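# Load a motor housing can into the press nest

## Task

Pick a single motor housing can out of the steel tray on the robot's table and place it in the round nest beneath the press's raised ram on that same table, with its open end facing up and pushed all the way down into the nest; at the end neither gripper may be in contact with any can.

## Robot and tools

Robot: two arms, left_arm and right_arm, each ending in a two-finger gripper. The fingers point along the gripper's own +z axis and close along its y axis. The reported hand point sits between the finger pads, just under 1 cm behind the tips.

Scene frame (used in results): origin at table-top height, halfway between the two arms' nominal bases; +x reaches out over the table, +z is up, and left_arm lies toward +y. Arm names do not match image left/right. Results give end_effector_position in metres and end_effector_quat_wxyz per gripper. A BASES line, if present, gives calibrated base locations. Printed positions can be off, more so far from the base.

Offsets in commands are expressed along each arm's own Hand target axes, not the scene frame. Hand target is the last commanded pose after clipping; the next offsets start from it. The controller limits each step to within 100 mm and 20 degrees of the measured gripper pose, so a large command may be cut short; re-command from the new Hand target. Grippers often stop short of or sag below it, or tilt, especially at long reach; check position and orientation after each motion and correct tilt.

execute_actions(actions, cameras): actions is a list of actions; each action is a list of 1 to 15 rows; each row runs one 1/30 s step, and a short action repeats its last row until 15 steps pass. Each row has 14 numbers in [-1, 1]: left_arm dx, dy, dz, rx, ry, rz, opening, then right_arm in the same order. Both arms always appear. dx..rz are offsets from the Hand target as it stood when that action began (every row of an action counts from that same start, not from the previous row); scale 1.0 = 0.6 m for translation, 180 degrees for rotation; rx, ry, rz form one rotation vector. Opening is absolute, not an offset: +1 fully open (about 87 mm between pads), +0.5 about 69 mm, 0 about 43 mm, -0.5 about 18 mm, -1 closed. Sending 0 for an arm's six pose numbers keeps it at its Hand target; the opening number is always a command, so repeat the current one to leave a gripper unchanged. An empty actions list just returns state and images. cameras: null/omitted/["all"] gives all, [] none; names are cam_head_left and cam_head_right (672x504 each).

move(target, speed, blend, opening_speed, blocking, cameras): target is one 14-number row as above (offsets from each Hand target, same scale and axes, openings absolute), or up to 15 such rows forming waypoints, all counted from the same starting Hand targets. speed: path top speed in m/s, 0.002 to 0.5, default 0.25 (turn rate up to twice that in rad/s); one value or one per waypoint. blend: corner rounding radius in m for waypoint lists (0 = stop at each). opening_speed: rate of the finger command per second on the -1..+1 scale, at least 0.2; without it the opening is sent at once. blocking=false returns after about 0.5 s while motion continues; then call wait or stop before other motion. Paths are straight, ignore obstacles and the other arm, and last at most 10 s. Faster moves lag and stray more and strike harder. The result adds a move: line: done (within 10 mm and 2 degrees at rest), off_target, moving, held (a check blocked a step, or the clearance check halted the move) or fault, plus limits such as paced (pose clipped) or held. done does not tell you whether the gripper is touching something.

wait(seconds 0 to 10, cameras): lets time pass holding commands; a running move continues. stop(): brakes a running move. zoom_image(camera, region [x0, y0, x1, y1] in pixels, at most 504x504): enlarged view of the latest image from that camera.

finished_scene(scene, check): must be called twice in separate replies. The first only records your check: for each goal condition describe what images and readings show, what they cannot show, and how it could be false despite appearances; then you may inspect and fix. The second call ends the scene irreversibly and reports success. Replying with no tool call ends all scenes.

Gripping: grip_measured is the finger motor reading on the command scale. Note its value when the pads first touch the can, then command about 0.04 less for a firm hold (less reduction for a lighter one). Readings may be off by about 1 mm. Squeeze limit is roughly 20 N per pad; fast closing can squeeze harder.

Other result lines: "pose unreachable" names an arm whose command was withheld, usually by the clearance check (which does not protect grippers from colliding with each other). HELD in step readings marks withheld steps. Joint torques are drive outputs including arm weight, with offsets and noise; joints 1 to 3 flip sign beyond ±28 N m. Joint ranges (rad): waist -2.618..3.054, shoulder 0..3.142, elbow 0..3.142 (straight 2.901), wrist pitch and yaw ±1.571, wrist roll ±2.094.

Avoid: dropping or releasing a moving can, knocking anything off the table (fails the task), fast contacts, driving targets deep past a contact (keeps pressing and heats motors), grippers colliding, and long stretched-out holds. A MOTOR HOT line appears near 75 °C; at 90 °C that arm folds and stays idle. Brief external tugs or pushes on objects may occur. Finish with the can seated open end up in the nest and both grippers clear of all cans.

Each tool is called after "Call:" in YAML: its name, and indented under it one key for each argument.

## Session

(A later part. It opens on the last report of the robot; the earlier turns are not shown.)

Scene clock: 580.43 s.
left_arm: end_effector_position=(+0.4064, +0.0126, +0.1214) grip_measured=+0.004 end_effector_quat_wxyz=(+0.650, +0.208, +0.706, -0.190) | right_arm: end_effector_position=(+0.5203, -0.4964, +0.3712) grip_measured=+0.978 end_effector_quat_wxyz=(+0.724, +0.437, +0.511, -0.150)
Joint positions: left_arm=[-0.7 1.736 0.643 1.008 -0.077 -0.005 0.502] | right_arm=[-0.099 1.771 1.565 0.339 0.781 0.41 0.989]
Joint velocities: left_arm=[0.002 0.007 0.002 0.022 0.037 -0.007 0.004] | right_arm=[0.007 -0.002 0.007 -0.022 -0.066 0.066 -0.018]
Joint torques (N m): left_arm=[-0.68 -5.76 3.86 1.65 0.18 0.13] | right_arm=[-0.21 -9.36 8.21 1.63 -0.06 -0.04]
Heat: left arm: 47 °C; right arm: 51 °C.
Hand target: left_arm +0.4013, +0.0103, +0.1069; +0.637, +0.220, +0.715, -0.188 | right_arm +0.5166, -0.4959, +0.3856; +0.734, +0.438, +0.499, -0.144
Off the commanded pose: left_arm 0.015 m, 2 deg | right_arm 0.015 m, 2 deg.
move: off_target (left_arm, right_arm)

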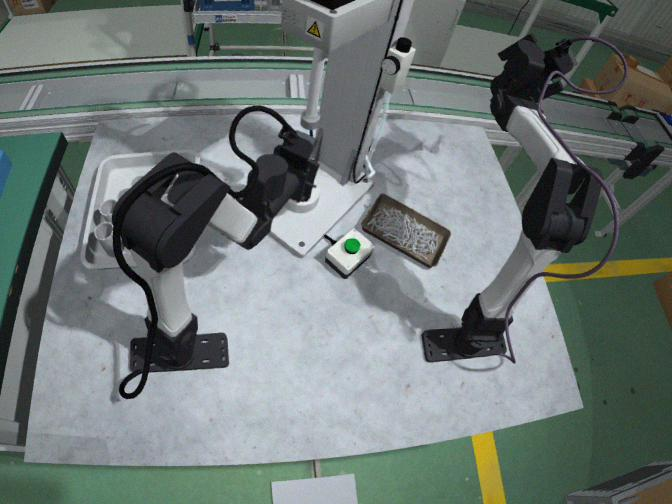

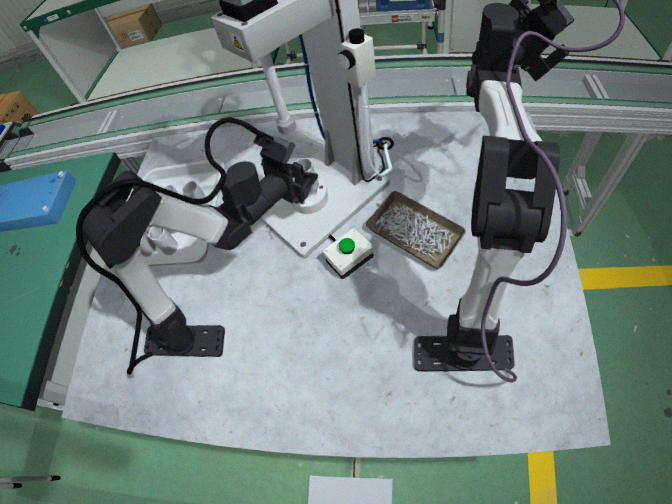

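Call:
move:
  target: [-0.02,-0.005,0,0,0.012,0,-0.3,0,0,0,0,0,0,1]
  speed: 0.03
  cameras: []

Call:
move:
  target: [0.01,0,0,0,0,0,-0.3,0,0,0,0,0,0,1]
  speed: 0.03

Call:
zoom_image:
  camera: "cam_head_right"
  region: [285, 160, 330, 205]

Scene clock: 586.83 s.
left_arm: end_effector_position=(+0.4065, +0.0113, +0.1207) grip_measured=+0.004 end_effector_quat_wxyz=(+0.637, +0.211, +0.719, -0.183) | right_arm: end_effector_position=(+0.5203, -0.4964, +0.3712) grip_measured=+0.978 end_effector_quat_wxyz=(+0.724, +0.437, +0.511, -0.150)
Joint positions: left_arm=[-0.706 1.717 0.67 0.924 -0.087 -0.005 0.502] | right_arm=[-0.099 1.771 1.565 0.339 0.781 0.41 0.989]
Joint velocities: left_arm=[0.007 -0.012 0.007 -0.066 0.022 -0.11 0.006] | right_arm=[-0.007 -0.007 -0.002 -0.037 -0.007 -0.022 -0.003]
Joint torques (N m): left_arm=[-1.1 -9.62 5.87 1.05 0.16 0.08] | right_arm=[-0.23 -9.36 8.21 1.63 -0.06 -0.04]
Heat: left arm: 45 °C; right arm: 51 °C.
Hand target: left_arm +0.4009, +0.0066, +0.1187; +0.623, +0.223, +0.727, -0.184 | right_arm +0.5166, -0.4959, +0.3856; +0.734, +0.438, +0.499, -0.144
Off the commanded pose: left_arm 0.008 m, 2 deg | right_arm 0.015 m, 2 deg.
move: off_target (right_arm)
No camera images: "cameras" was empty.

Scene clock: 587.53 s.
left_arm: end_effector_position=(+0.4065, +0.0113, +0.1208) grip_measured=+0.004 end_effector_quat_wxyz=(+0.637, +0.211, +0.719, -0.183) | right_arm: end_effector_position=(+0.5203, -0.4964, +0.3712) grip_measured=+0.978 end_effector_quat_wxyz=(+0.724, +0.437, +0.511, -0.150)
Joint positions: left_arm=[-0.706 1.717 0.67 0.925 -0.087 -0.005 0.502] | right_arm=[-0.099 1.771 1.565 0.339 0.781 0.41 0.989]
Joint velocities: left_arm=[-0.002 -0.012 0.027 0.007 0.051 0.007 0.004] | right_arm=[0.007 -0.007 0.007 -0.022 0.037 0.007 0.024]
Joint torques (N m): left_arm=[-1.11 -7.99 4.79 1.32 0.17 0.08] | right_arm=[-0.21 -9.36 8.21 1.63 -0.06 -0.04]
Heat: left arm: 45 °C; right arm: 51 °C.
Hand target: left_arm +0.4001, +0.0073, +0.1128; +0.623, +0.223, +0.727, -0.184 | right_arm +0.5166, -0.4959, +0.3856; +0.734, +0.438, +0.499, -0.144
Off the commanded pose: left_arm 0.011 m, 2 deg | right_arm 0.015 m, 2 deg.
move: off_target (left_arm, right_arm)

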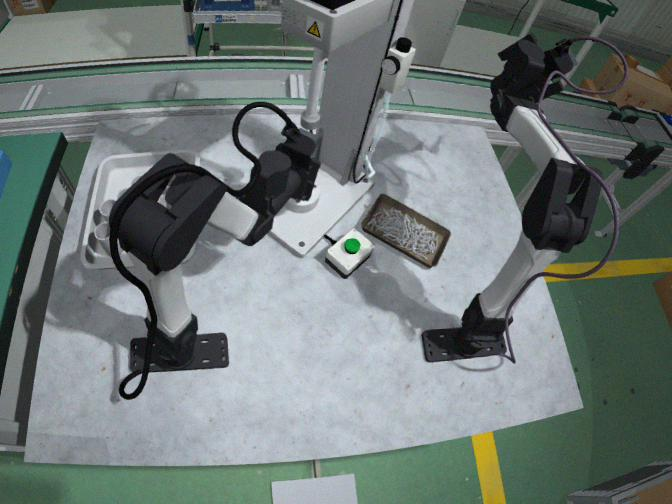

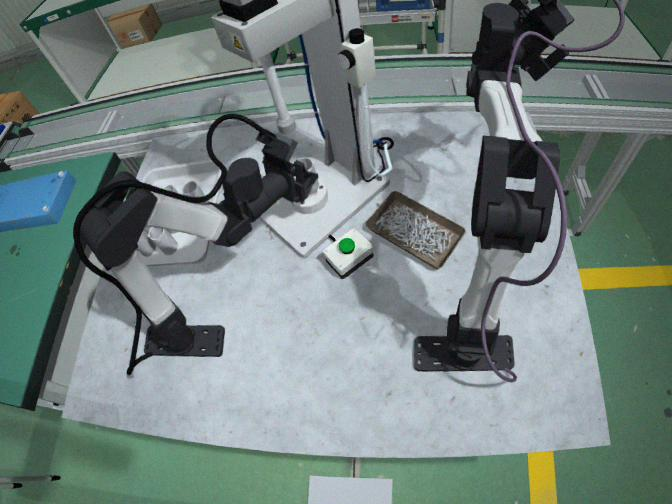

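Scaled by 11.200.

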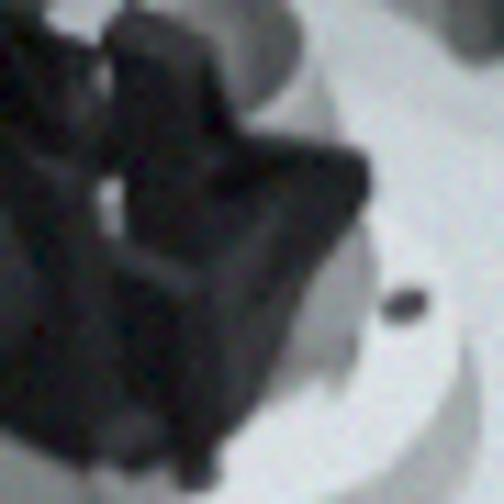

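Call:
move:
  target: [-0.0075,-0.0046,-0.013,0,0.005,0,-0.3,0,0,0,0,0,0,1]
  speed: 0.03

Call:
zoom_image:
  camera: "cam_head_right"
  region: [285, 160, 330, 205]

Scene clock: 591.60 s.
left_arm: end_effector_position=(+0.3999, +0.0092, +0.1211) grip_measured=+0.004 end_effector_quat_wxyz=(+0.628, +0.217, +0.725, -0.182) | right_arm: end_effector_position=(+0.5203, -0.4964, +0.3712) grip_measured=+0.978 end_effector_quat_wxyz=(+0.724, +0.437, +0.511, -0.150)
Joint positions: left_arm=[-0.72 1.689 0.67 0.873 -0.092 -0.005 0.502] | right_arm=[-0.099 1.771 1.565 0.339 0.781 0.41 0.989]
Joint velocities: left_arm=[-0.022 0.007 -0.032 0.007 0.037 0.037 -0.006] | right_arm=[0.012 -0.012 -0.017 0.022 0.007 0.051 -0.024]
Joint torques (N m): left_arm=[-0.9 -10.06 4.64 1.27 0.11 0.05] | right_arm=[-0.23 -9.36 8.21 1.63 -0.06 -0.04]
Heat: left arm: 45 °C; right arm: 51 °C.
Hand target: left_arm +0.3928, +0.0086, +0.1185; +0.617, +0.224, +0.732, -0.182 | right_arm +0.5166, -0.4959, +0.3856; +0.734, +0.438, +0.499, -0.144
Off the commanded pose: left_arm 0.008 m, 2 deg | right_arm 0.015 m, 2 deg.
move: off_target (right_arm)

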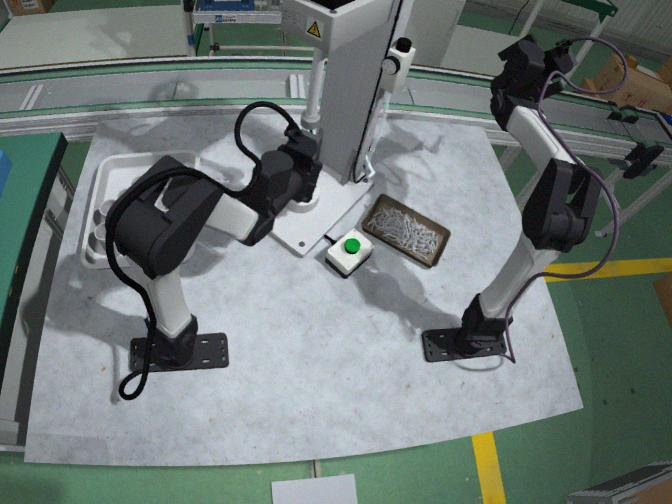

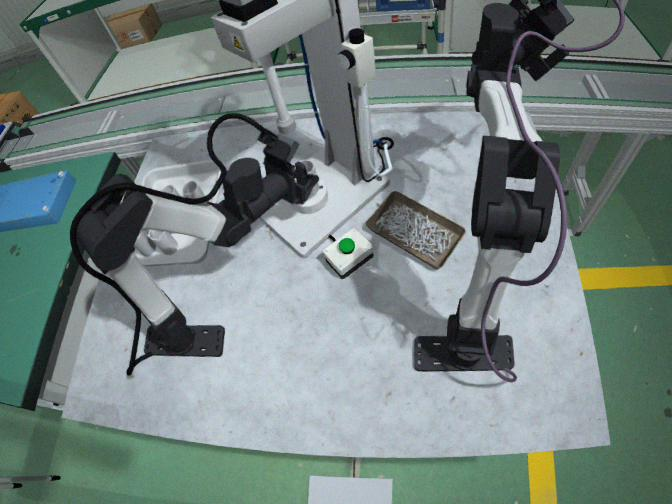

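Scaled by 11.200.

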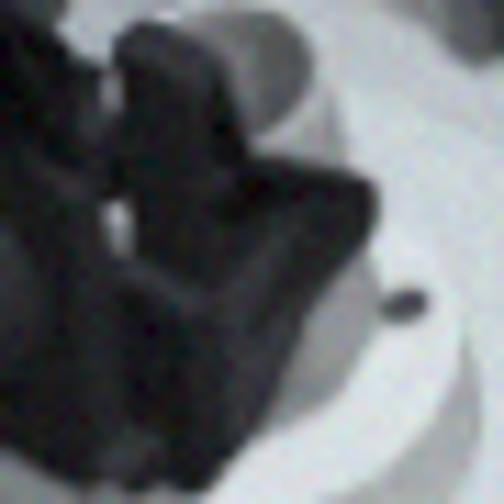

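Call:
move:
  target: [0.004,0.017,0.0,0,0,0,-0.3,0,0,0,0,0,0,1]
  speed: 0.03

Call:
zoom_image:
  camera: "cam_head_right"
  region: [285, 160, 330, 205]

Scene clock: 597.77 s.
left_arm: end_effector_position=(+0.4024, +0.0122, +0.1211) grip_measured=+0.004 end_effector_quat_wxyz=(+0.627, +0.219, +0.724, -0.186) | right_arm: end_effector_position=(+0.5203, -0.4964, +0.3712) grip_measured=+0.978 end_effector_quat_wxyz=(+0.724, +0.437, +0.511, -0.150)
Joint positions: left_arm=[-0.703 1.688 0.67 0.873 -0.068 -0.005 0.502] | right_arm=[-0.099 1.771 1.565 0.339 0.781 0.41 0.989]
Joint velocities: left_arm=[0.017 0.002 0.002 0.007 0.022 0.022 0.011] | right_arm=[0.002 0.002 -0.012 -0.051 -0.095 0.007 -0.013]
Joint torques (N m): left_arm=[0.51 -9.7 3.88 1.36 0.19 0.1] | right_arm=[-0.23 -9.36 8.21 1.63 -0.06 -0.04]
Heat: left arm: 44 °C; right arm: 51 °C.
Hand target: left_arm +0.3981, +0.0175, +0.1165; +0.618, +0.225, +0.731, -0.182 | right_arm +0.5166, -0.4959, +0.3856; +0.734, +0.438, +0.499, -0.144
Off the commanded pose: left_arm 0.008 m, 2 deg | right_arm 0.015 m, 2 deg.
move: off_target (right_arm)

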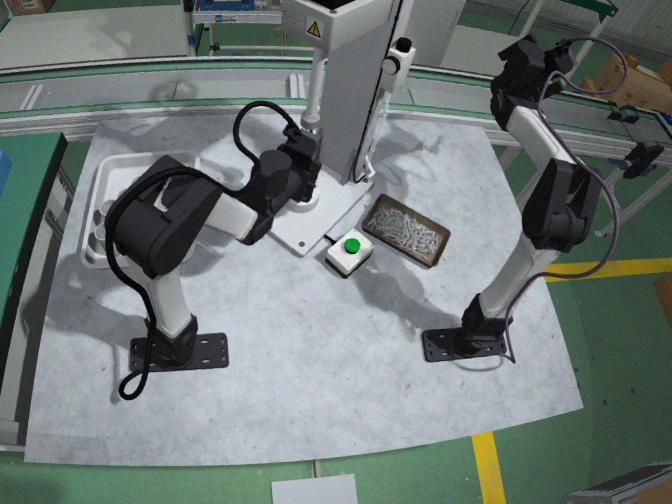

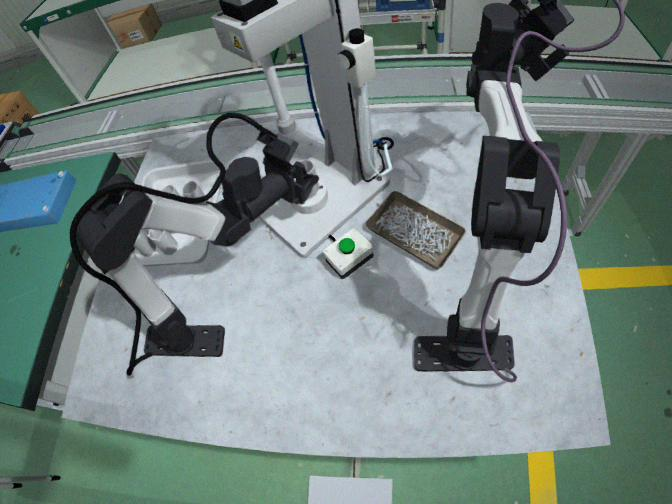

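Scaled by 11.200.

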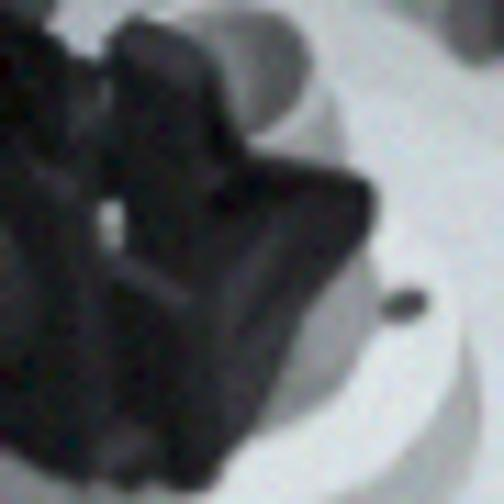

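Call:
move:
  target: [0.0,0.014,-0.009,0,0,0,-0.3,0,0,0,0,0,0,1]
  speed: 0.03

Call:
zoom_image:
  camera: "cam_head_right"
  region: [285, 160, 330, 205]

Scene clock: 601.13 s.
left_arm: end_effector_position=(+0.4012, +0.0198, +0.1209) grip_measured=+0.004 end_effector_quat_wxyz=(+0.625, +0.221, +0.724, -0.190) | right_arm: end_effector_position=(+0.5203, -0.4964, +0.3712) grip_measured=+0.978 end_effector_quat_wxyz=(+0.724, +0.437, +0.511, -0.150)
Joint positions: left_arm=[-0.678 1.669 0.649 0.873 -0.033 -0.005 0.502] | right_arm=[-0.099 1.771 1.565 0.339 0.781 0.41 0.989]
Joint velocities: left_arm=[0.017 0.007 0.002 0.037 -0.037 0.007 -0.006] | right_arm=[0.007 -0.017 0.002 0.051 0.007 -0.081 0.008]
Joint torques (N m): left_arm=[0.88 -9.94 4.03 1.33 0.11 0.2] | right_arm=[-0.23 -9.36 8.21 1.63 -0.06 -0.04]
Heat: left arm: 43 °C; right arm: 51 °C.
Hand target: left_arm +0.3984, +0.0275, +0.1178; +0.618, +0.225, +0.731, -0.181 | right_arm +0.5166, -0.4959, +0.3856; +0.734, +0.438, +0.499, -0.144
Off the commanded pose: left_arm 0.009 m, 2 deg | right_arm 0.015 m, 2 deg.
move: off_target (right_arm)

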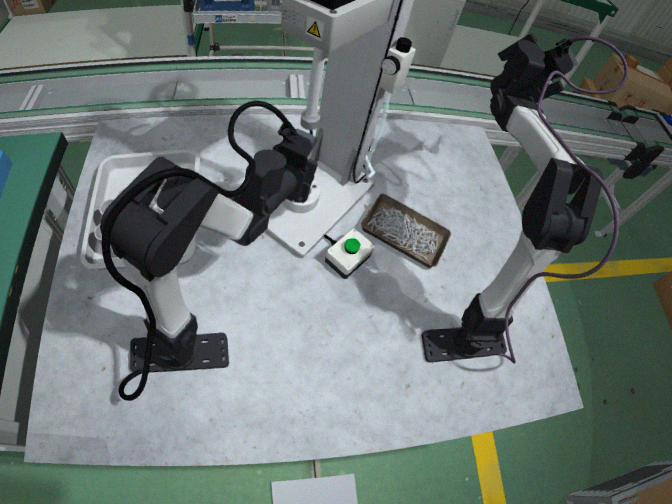

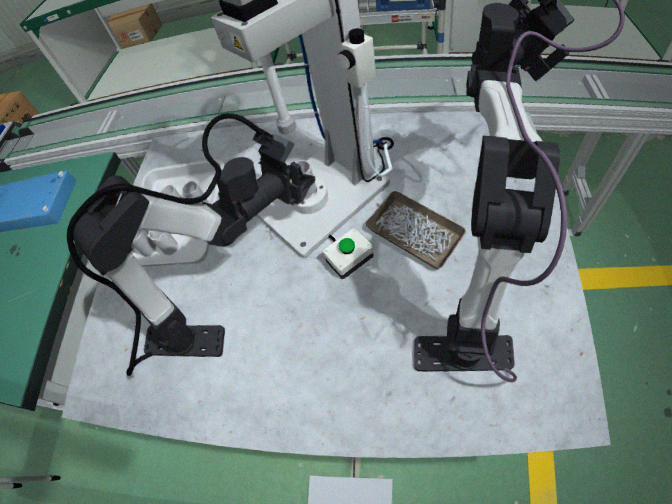

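Scaled by 11.200.

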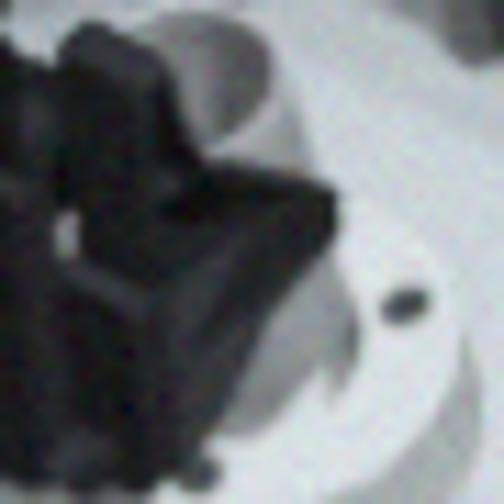

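Call:
move:
  target: [0.0133,-0.0047,0.011,0,0,0,-0.3,0,0,0,0,0,0,1]
  speed: 0.03

Call:
zoom_image:
  camera: "cam_head_right"
  region: [285, 160, 330, 205]

Scene clock: 605.23 s.
left_arm: end_effector_position=(+0.4017, +0.0193, +0.1212) grip_measured=+0.004 end_effector_quat_wxyz=(+0.626, +0.221, +0.723, -0.191) | right_arm: end_effector_position=(+0.5203, -0.4964, +0.3712) grip_measured=+0.978 end_effector_quat_wxyz=(+0.724, +0.437, +0.511, -0.150)
Joint positions: left_arm=[-0.678 1.673 0.649 0.882 -0.033 -0.005 0.502] | right_arm=[-0.099 1.771 1.565 0.339 0.781 0.41 0.989]
Joint velocities: left_arm=[-0.022 -0.007 0.007 -0.037 0.066 -0.022 -0.004] | right_arm=[-0.012 0.012 -0.002 -0.007 0.007 -0.11 0.013]
Joint torques (N m): left_arm=[0.08 -5.71 4.42 1.64 0.03 0.17] | right_arm=[-0.23 -9.36 8.21 1.63 -0.06 -0.04]
Heat: left arm: 43 °C; right arm: 51 °C.
Hand target: left_arm +0.4010, +0.0225, +0.1085; +0.618, +0.225, +0.731, -0.181 | right_arm +0.5166, -0.4959, +0.3856; +0.734, +0.438, +0.499, -0.144
Off the commanded pose: left_arm 0.013 m, 2 deg | right_arm 0.015 m, 2 deg.
move: off_target (left_arm, right_arm)

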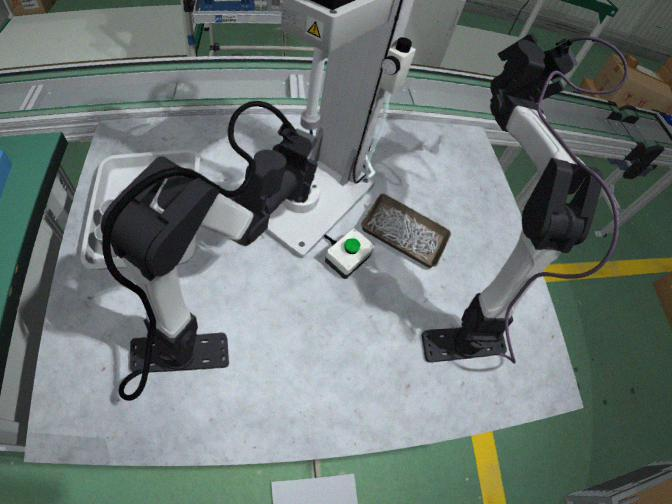

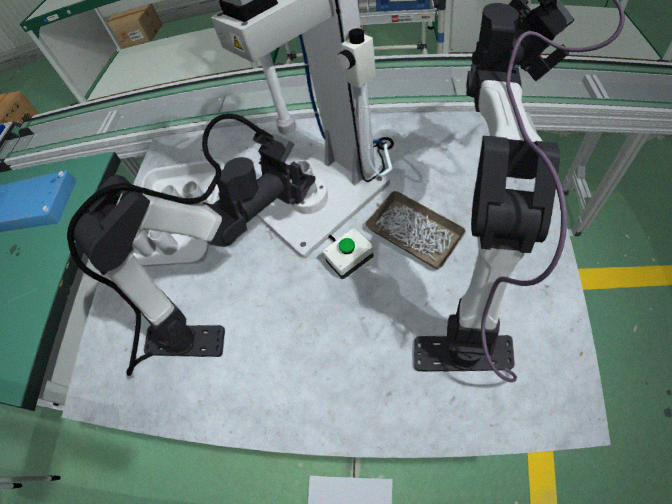

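Scaled by 11.200.

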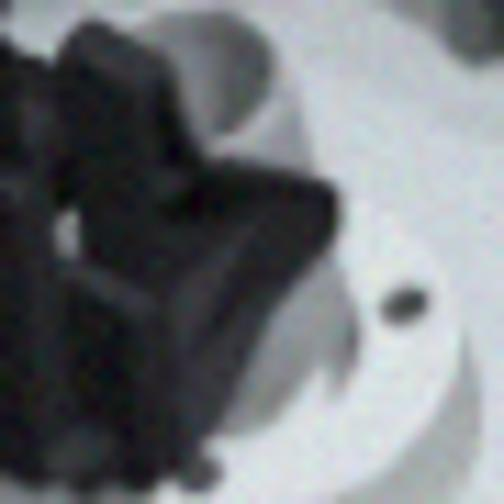

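Call:
move:
  target:
    - [-0.005,-0.0093,0.022,0,0,0,-0.3,0,0,0,0,0,0,1]
    - [0.012,-0.0093,0.022,0,0,0,-0.3,0,0,0,0,0,0,1]
  speed: 0.03

Call:
zoom_image:
  camera: "cam_head_right"
  region: [285, 160, 330, 205]

Scene clock: 609.37 s.
left_arm: end_effector_position=(+0.4106, +0.0107, +0.1208) grip_measured=+0.004 end_effector_quat_wxyz=(+0.639, +0.216, +0.712, -0.194) | right_arm: end_effector_position=(+0.5203, -0.4964, +0.3712) grip_measured=+0.978 end_effector_quat_wxyz=(+0.724, +0.437, +0.511, -0.150)
Joint positions: left_arm=[-0.685 1.736 0.675 0.953 -0.042 -0.005 0.502] | right_arm=[-0.099 1.771 1.565 0.339 0.781 0.41 0.989]
Joint velocities: left_arm=[-0.022 -0.002 -0.007 0.007 0.037 -0.066 -0.004] | right_arm=[-0.012 -0.012 -0.007 -0.051 -0.022 -0.081 0.024]
Joint torques (N m): left_arm=[-0.58 -5.19 4.67 1.35 -0.01 0.16] | right_arm=[-0.23 -9.36 8.21 1.63 -0.06 -0.04]
Heat: left arm: 42 °C; right arm: 51 °C.
Hand target: left_arm +0.4079, +0.0117, +0.0986; +0.618, +0.225, +0.731, -0.182 | right_arm +0.5166, -0.4959, +0.3856; +0.734, +0.438, +0.499, -0.144
Off the commanded pose: left_arm 0.022 m, 4 deg | right_arm 0.015 m, 2 deg.
move: off_target (left_arm, right_arm)

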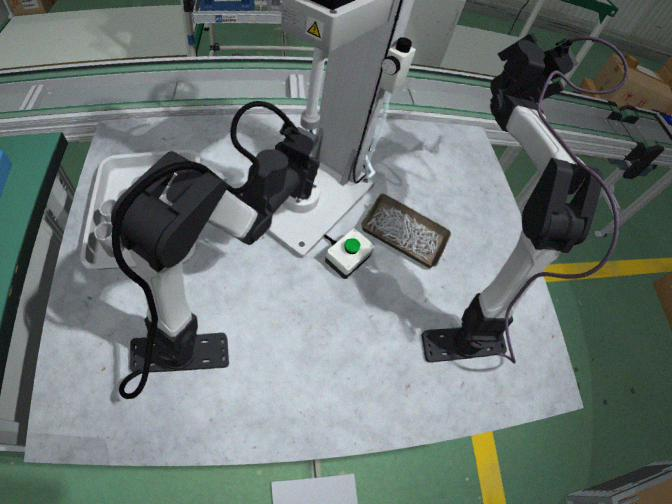

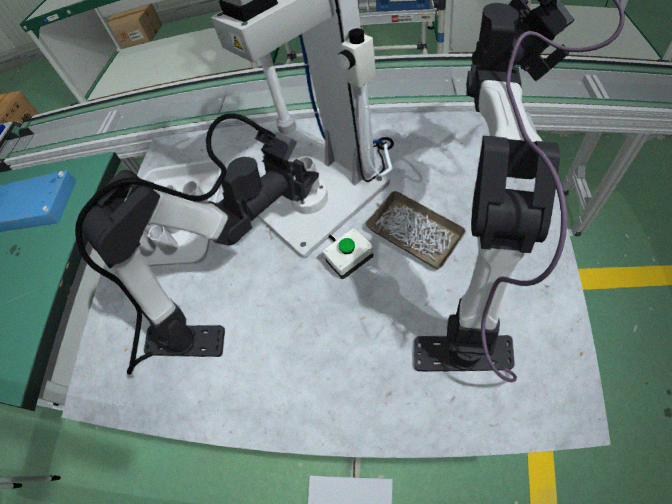

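Scaled by 11.200.

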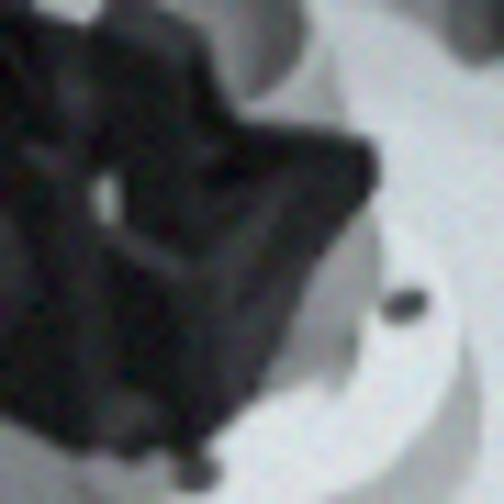

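Call:
move:
  target: [-0.019,0,0.0,0,0.008,0,-0.3,0,0,0,0,0,0,1]
  speed: 0.03

Call:
zoom_image:
  camera: "cam_head_right"
  region: [285, 160, 330, 205]

Scene clock: 618.13 s.
left_arm: end_effector_position=(+0.4106, +0.0108, +0.1203) grip_measured=+0.004 end_effector_quat_wxyz=(+0.635, +0.217, +0.716, -0.193) | right_arm: end_effector_position=(+0.5203, -0.4964, +0.3712) grip_measured=+0.978 end_effector_quat_wxyz=(+0.724, +0.437, +0.511, -0.150)
Joint positions: left_arm=[-0.685 1.732 0.68 0.932 -0.042 -0.005 0.502] | right_arm=[-0.099 1.771 1.565 0.339 0.781 0.41 0.989]
Joint velocities: left_arm=[-0.012 -0.012 0.012 0.007 -0.051 0.066 0.001] | right_arm=[0.007 -0.012 -0.027 -0.066 0.051 0.11 0.008]
Joint torques (N m): left_arm=[-0.55 -8.94 7.31 0.57 -0.02 0.11] | right_arm=[-0.23 -9.35 8.21 1.63 -0.06 -0.04]
Heat: left arm: 42 °C; right arm: 51 °C.
Hand target: left_arm +0.4095, +0.0103, +0.1097; +0.608, +0.227, +0.739, -0.179 | right_arm +0.5166, -0.4959, +0.3856; +0.734, +0.438, +0.499, -0.144
Off the commanded pose: left_arm 0.011 m, 5 deg | right_arm 0.015 m, 2 deg.
move: off_target (left_arm, right_arm)

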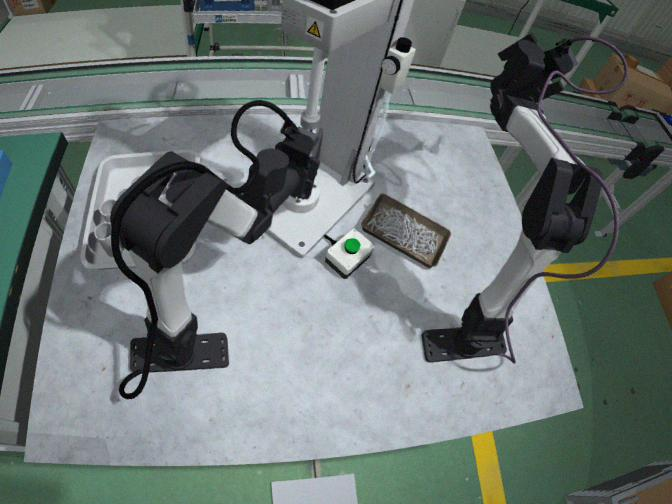

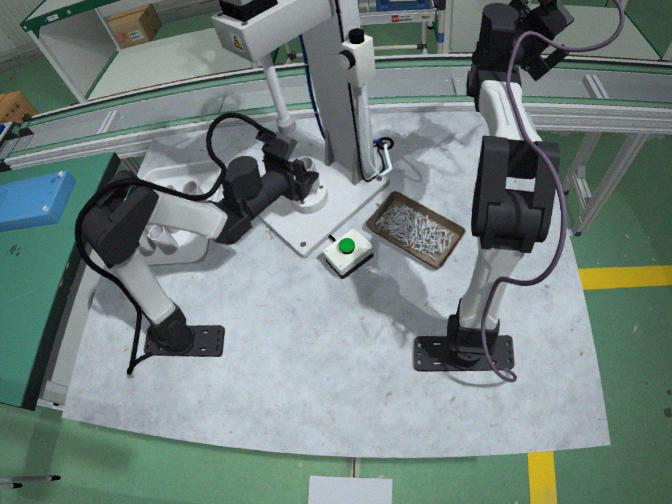

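Scaled by 11.200.

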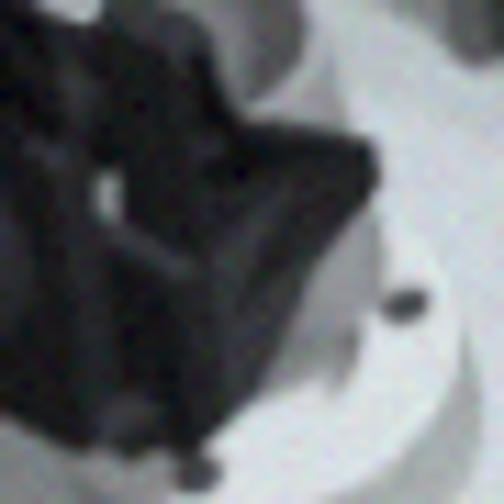

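Call:
move:
  target: [0.004,0.0065,-0.0263,0,0,0,-0.3,0,0,0,0,0,0,1]
  speed: 0.006

Call:
zoom_image:
  camera: "cam_head_right"
  region: [285, 160, 330, 205]

Scene clock: 624.00 s.
left_arm: end_effector_position=(+0.4045, +0.0153, +0.1203) grip_measured=+0.004 end_effector_quat_wxyz=(+0.624, +0.221, +0.726, -0.188) | right_arm: end_effector_position=(+0.5203, -0.4964, +0.3712) grip_measured=+0.978 end_effector_quat_wxyz=(+0.724, +0.437, +0.511, -0.150)
Joint positions: left_arm=[-0.685 1.687 0.672 0.863 -0.042 -0.004 0.502] | right_arm=[-0.099 1.771 1.565 0.339 0.781 0.41 0.989]
Joint velocities: left_arm=[-0.017 -0.017 -0.002 -0.007 -0.007 0.037 0.006] | right_arm=[0.002 0.002 -0.012 -0.022 0.022 0.022 0.024]
Joint torques (N m): left_arm=[0.36 -9.76 3.63 1.18 0.07 0.12] | right_arm=[-0.23 -9.35 8.21 1.63 -0.06 -0.04]
Heat: left arm: 41 °C; right arm: 51 °C.
Hand target: left_arm +0.3984, +0.0223, +0.1112; +0.609, +0.227, +0.739, -0.179 | right_arm +0.5166, -0.4959, +0.3856; +0.734, +0.438, +0.499, -0.144
Off the commanded pose: left_arm 0.013 m, 3 deg | right_arm 0.015 m, 2 deg.
move: off_target (left_arm, right_arm)

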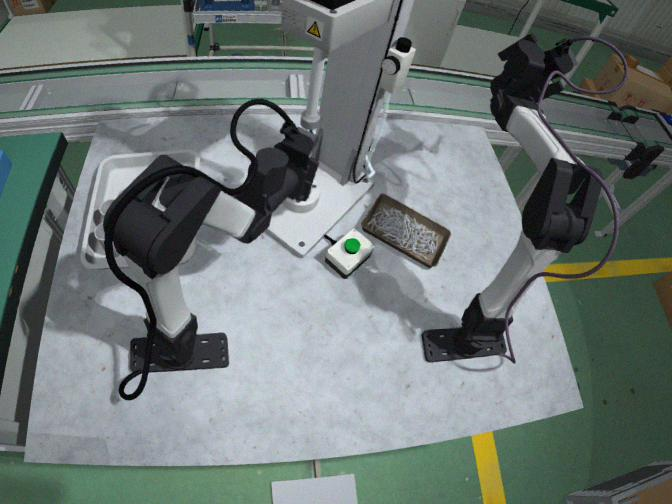

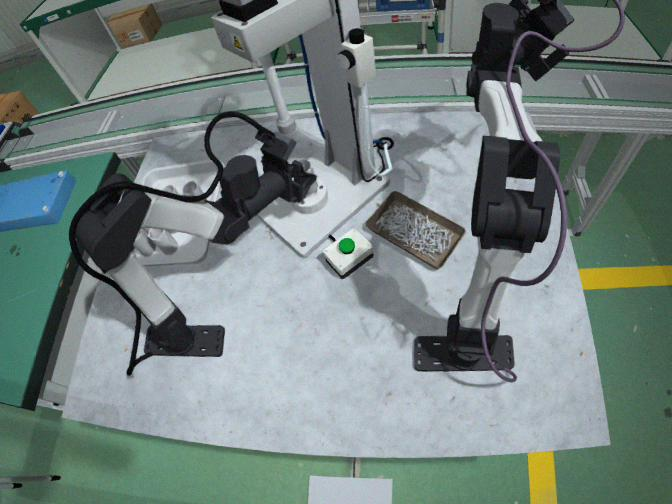

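Scaled by 11.200.

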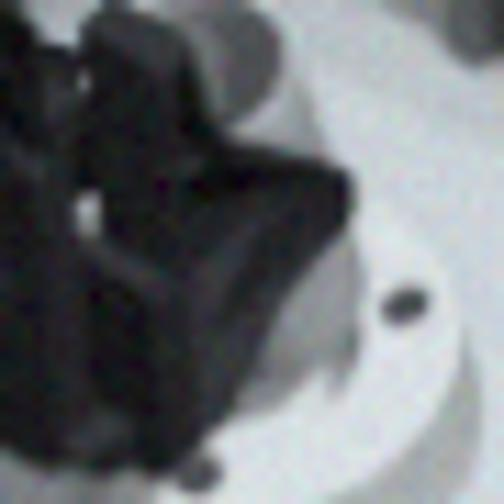

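Call:
move:
  target: [0.006,0.002,-0.007,0,0,0,-0.3,0,0,0,0,0,0,1]
  speed: 0.006

Call:
zoom_image:
  camera: "cam_head_right"
  region: [285, 160, 330, 205]

Scene clock: 628.03 s.
left_arm: end_effector_position=(+0.4010, +0.0181, +0.1196) grip_measured=+0.004 end_effector_quat_wxyz=(+0.624, +0.223, +0.725, -0.187) | right_arm: end_effector_position=(+0.5203, -0.4964, +0.3712) grip_measured=+0.978 end_effector_quat_wxyz=(+0.724, +0.437, +0.511, -0.150)
Joint positions: left_arm=[-0.685 1.674 0.653 0.869 -0.042 0 0.502] | right_arm=[-0.099 1.771 1.565 0.339 0.781 0.41 0.989]
Joint velocities: left_arm=[-0.017 -0.007 0.022 -0.022 -0.022 0.007 0.001] | right_arm=[0.002 -0.007 0.002 0.051 -0.022 0.022 -0.003]
Joint torques (N m): left_arm=[0.61 -9.28 3.33 1.28 0.08 0.11] | right_arm=[-0.23 -9.36 8.21 1.63 -0.06 -0.04]
Heat: left arm: 41 °C; right arm: 51 °C.
Hand target: left_arm +0.3950, +0.0260, +0.1086; +0.608, +0.227, +0.739, -0.179 | right_arm +0.5166, -0.4959, +0.3856; +0.734, +0.438, +0.499, -0.144
Off the commanded pose: left_arm 0.015 m, 3 deg | right_arm 0.015 m, 2 deg.
move: off_target (left_arm, right_arm)

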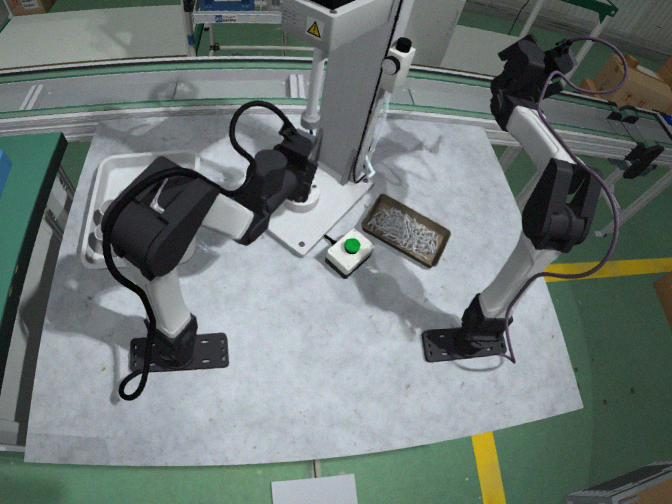

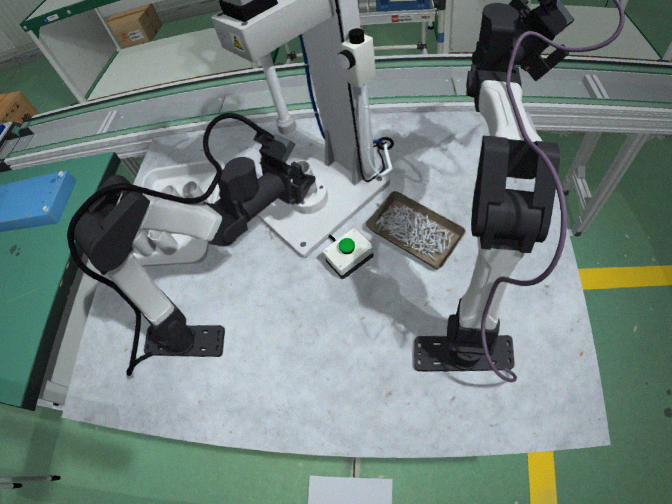

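Scaled by 11.200.

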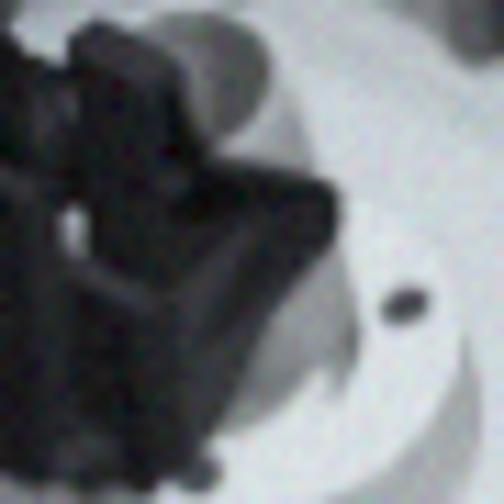

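Call:
move:
  target: [0.0,0.0035,0.0175,0,0,0,-0.3,0,0,0,0,0,0,1]
  speed: 0.006

Call:
zoom_image:
  camera: "cam_head_right"
  region: [285, 160, 330, 205]

Scene clock: 632.50 s.
left_arm: end_effector_position=(+0.4022, +0.0197, +0.1198) grip_measured=+0.004 end_effector_quat_wxyz=(+0.625, +0.222, +0.725, -0.187) | right_arm: end_effector_position=(+0.5203, -0.4964, +0.3712) grip_measured=+0.978 end_effector_quat_wxyz=(+0.724, +0.437, +0.511, -0.150)
Joint positions: left_arm=[-0.68 1.674 0.653 0.87 -0.038 0.001 0.502] | right_arm=[-0.099 1.771 1.565 0.339 0.781 0.41 0.989]
Joint velocities: left_arm=[-0.007 0.002 -0.012 -0.051 -0.051 -0.007 -0.013] | right_arm=[-0.017 0.002 -0.027 0.007 -0.095 -0.037 0.003]
Joint torques (N m): left_arm=[0.83 -5.23 6.09 1.3 0.17 0.1] | right_arm=[-0.23 -9.36 8.21 1.63 -0.06 -0.04]
Heat: left arm: 41 °C; right arm: 51 °C.
Hand target: left_arm +0.4048, +0.0221, +0.1065; +0.609, +0.227, +0.739, -0.179 | right_arm +0.5166, -0.4959, +0.3856; +0.734, +0.438, +0.499, -0.144
Off the commanded pose: left_arm 0.014 m, 3 deg | right_arm 0.015 m, 2 deg.
move: off_target (left_arm, right_arm)

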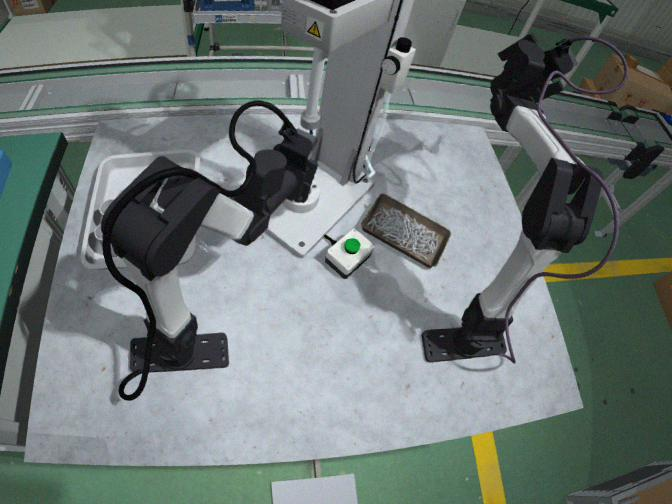

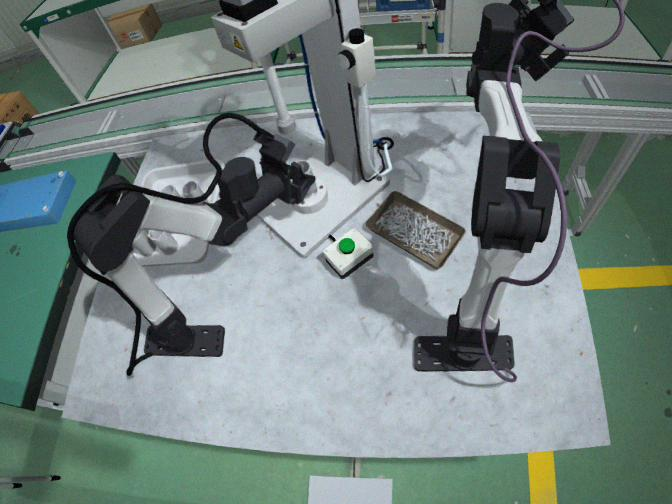

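Scaled by 11.200.

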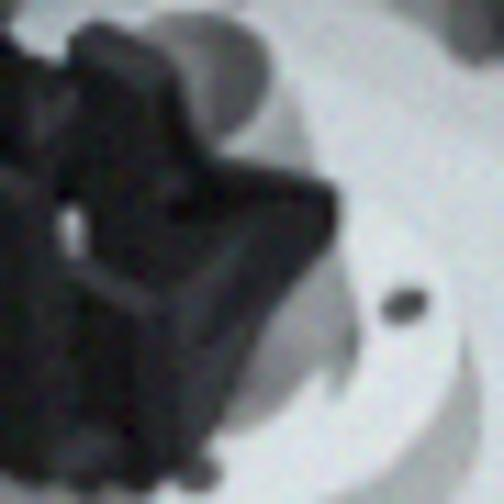

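Call:
move:
  target: [0.005,-0.012,0.006,0,0,0,-0.3,0,0,0,0,0,0,1]
  speed: 0.006

Call:
zoom_image:
  camera: "cam_head_right"
  region: [285, 160, 330, 205]

Scene clock: 641.13 s.
left_arm: end_effector_position=(+0.4029, +0.0164, +0.1196) grip_measured=+0.004 end_effector_quat_wxyz=(+0.628, +0.222, +0.722, -0.188) | right_arm: end_effector_position=(+0.5203, -0.4964, +0.3712) grip_measured=+0.978 end_effector_quat_wxyz=(+0.724, +0.437, +0.511, -0.150)
Joint positions: left_arm=[-0.687 1.689 0.656 0.892 -0.045 0.001 0.502] | right_arm=[-0.099 1.771 1.565 0.339 0.781 0.41 0.989]
Joint velocities: left_arm=[-0.017 0.017 -0.007 0.007 0.022 -0.022 -0.009] | right_arm=[0.002 0.007 -0.002 0.022 0.037 0.051 -0.003]
Joint torques (N m): left_arm=[-0.55 -4.51 6.32 1.27 -0.03 0.05] | right_arm=[-0.23 -9.35 8.21 1.63 -0.06 -0.04]
Heat: left arm: 41 °C; right arm: 51 °C.
Hand target: left_arm +0.4032, +0.0145, +0.1024; +0.608, +0.227, +0.739, -0.179 | right_arm +0.5166, -0.4959, +0.3856; +0.734, +0.438, +0.499, -0.144
Off the commanded pose: left_arm 0.017 m, 3 deg | right_arm 0.015 m, 2 deg.
move: off_target (left_arm, right_arm)

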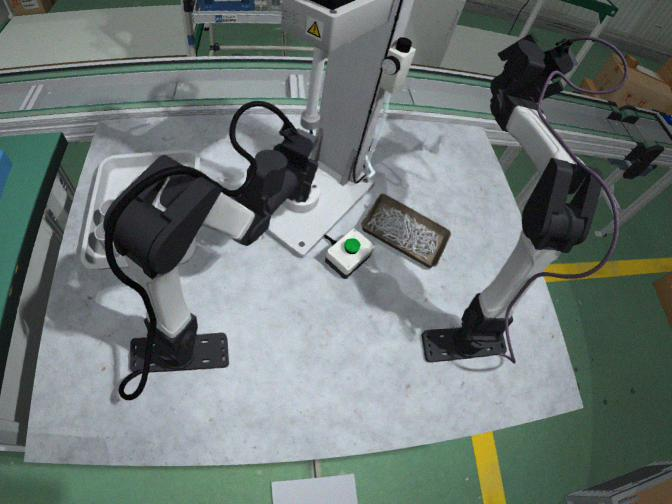

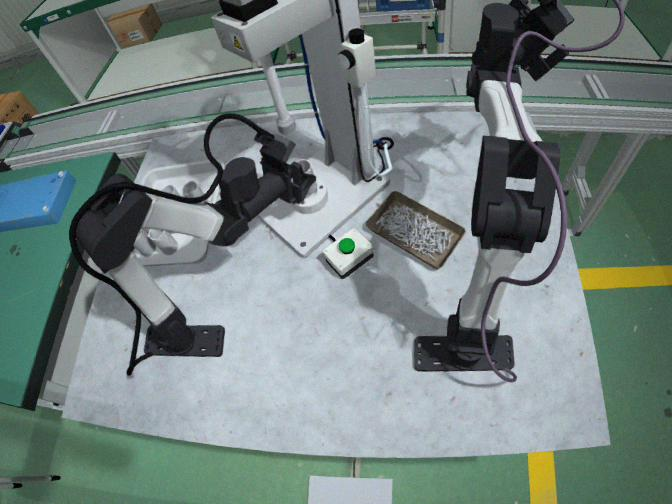

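Scaled by 11.200.

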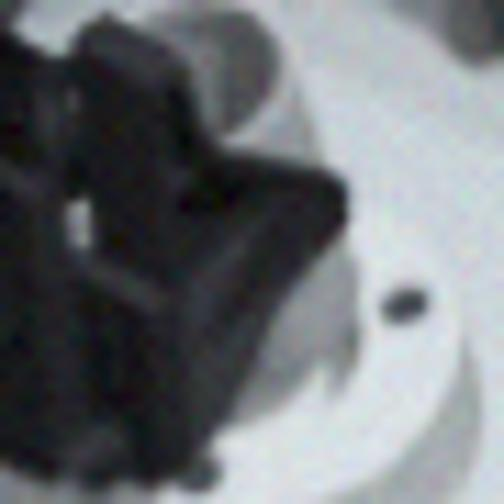

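Call:
move:
  target: [0.003,-0.0115,-0.0143,0,0,0,-0.3,0,0,0,0,0,0,1]
  speed: 0.006

Call:
zoom_image:
  camera: "cam_head_right"
  region: [285, 160, 330, 205]

Scene clock: 645.83 s.
left_arm: end_effector_position=(+0.4017, +0.0151, +0.1198) grip_measured=+0.004 end_effector_quat_wxyz=(+0.631, +0.216, +0.723, -0.179) | right_arm: end_effector_position=(+0.5203, -0.4964, +0.3712) grip_measured=+0.978 end_effector_quat_wxyz=(+0.724, +0.437, +0.511, -0.150)
Joint positions: left_arm=[-0.706 1.689 0.656 0.893 -0.086 0.001 0.502] | right_arm=[-0.099 1.771 1.565 0.339 0.781 0.41 0.989]
Joint velocities: left_arm=[0.007 -0.012 -0.027 -0.022 0.007 0.007 0.001] | right_arm=[0.002 -0.007 -0.022 -0.051 0.022 -0.037 0.008]
Joint torques (N m): left_arm=[-0.96 -7.2 3.89 1.29 0.16 -0.05] | right_arm=[-0.23 -9.36 8.21 1.63 -0.06 -0.04]
Heat: left arm: 41 °C; right arm: 51 °C.
Hand target: left_arm +0.3921, +0.0135, +0.1023; +0.608, +0.227, +0.739, -0.179 | right_arm +0.5166, -0.4959, +0.3856; +0.734, +0.438, +0.499, -0.144
Off the commanded pose: left_arm 0.020 m, 3 deg | right_arm 0.015 m, 2 deg.
move: off_target (left_arm, right_arm)

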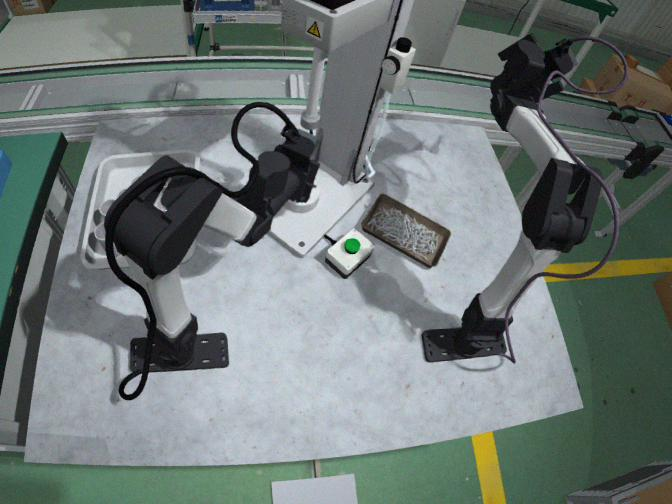

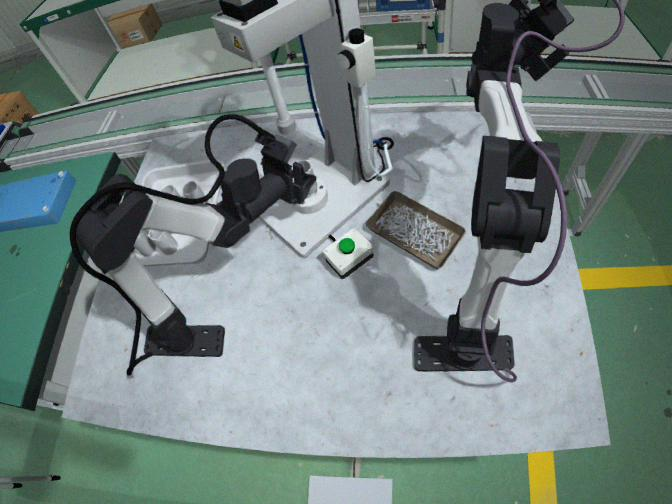

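Scaled by 11.200.

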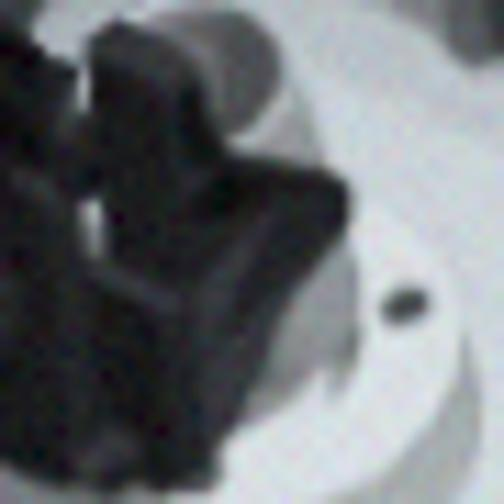

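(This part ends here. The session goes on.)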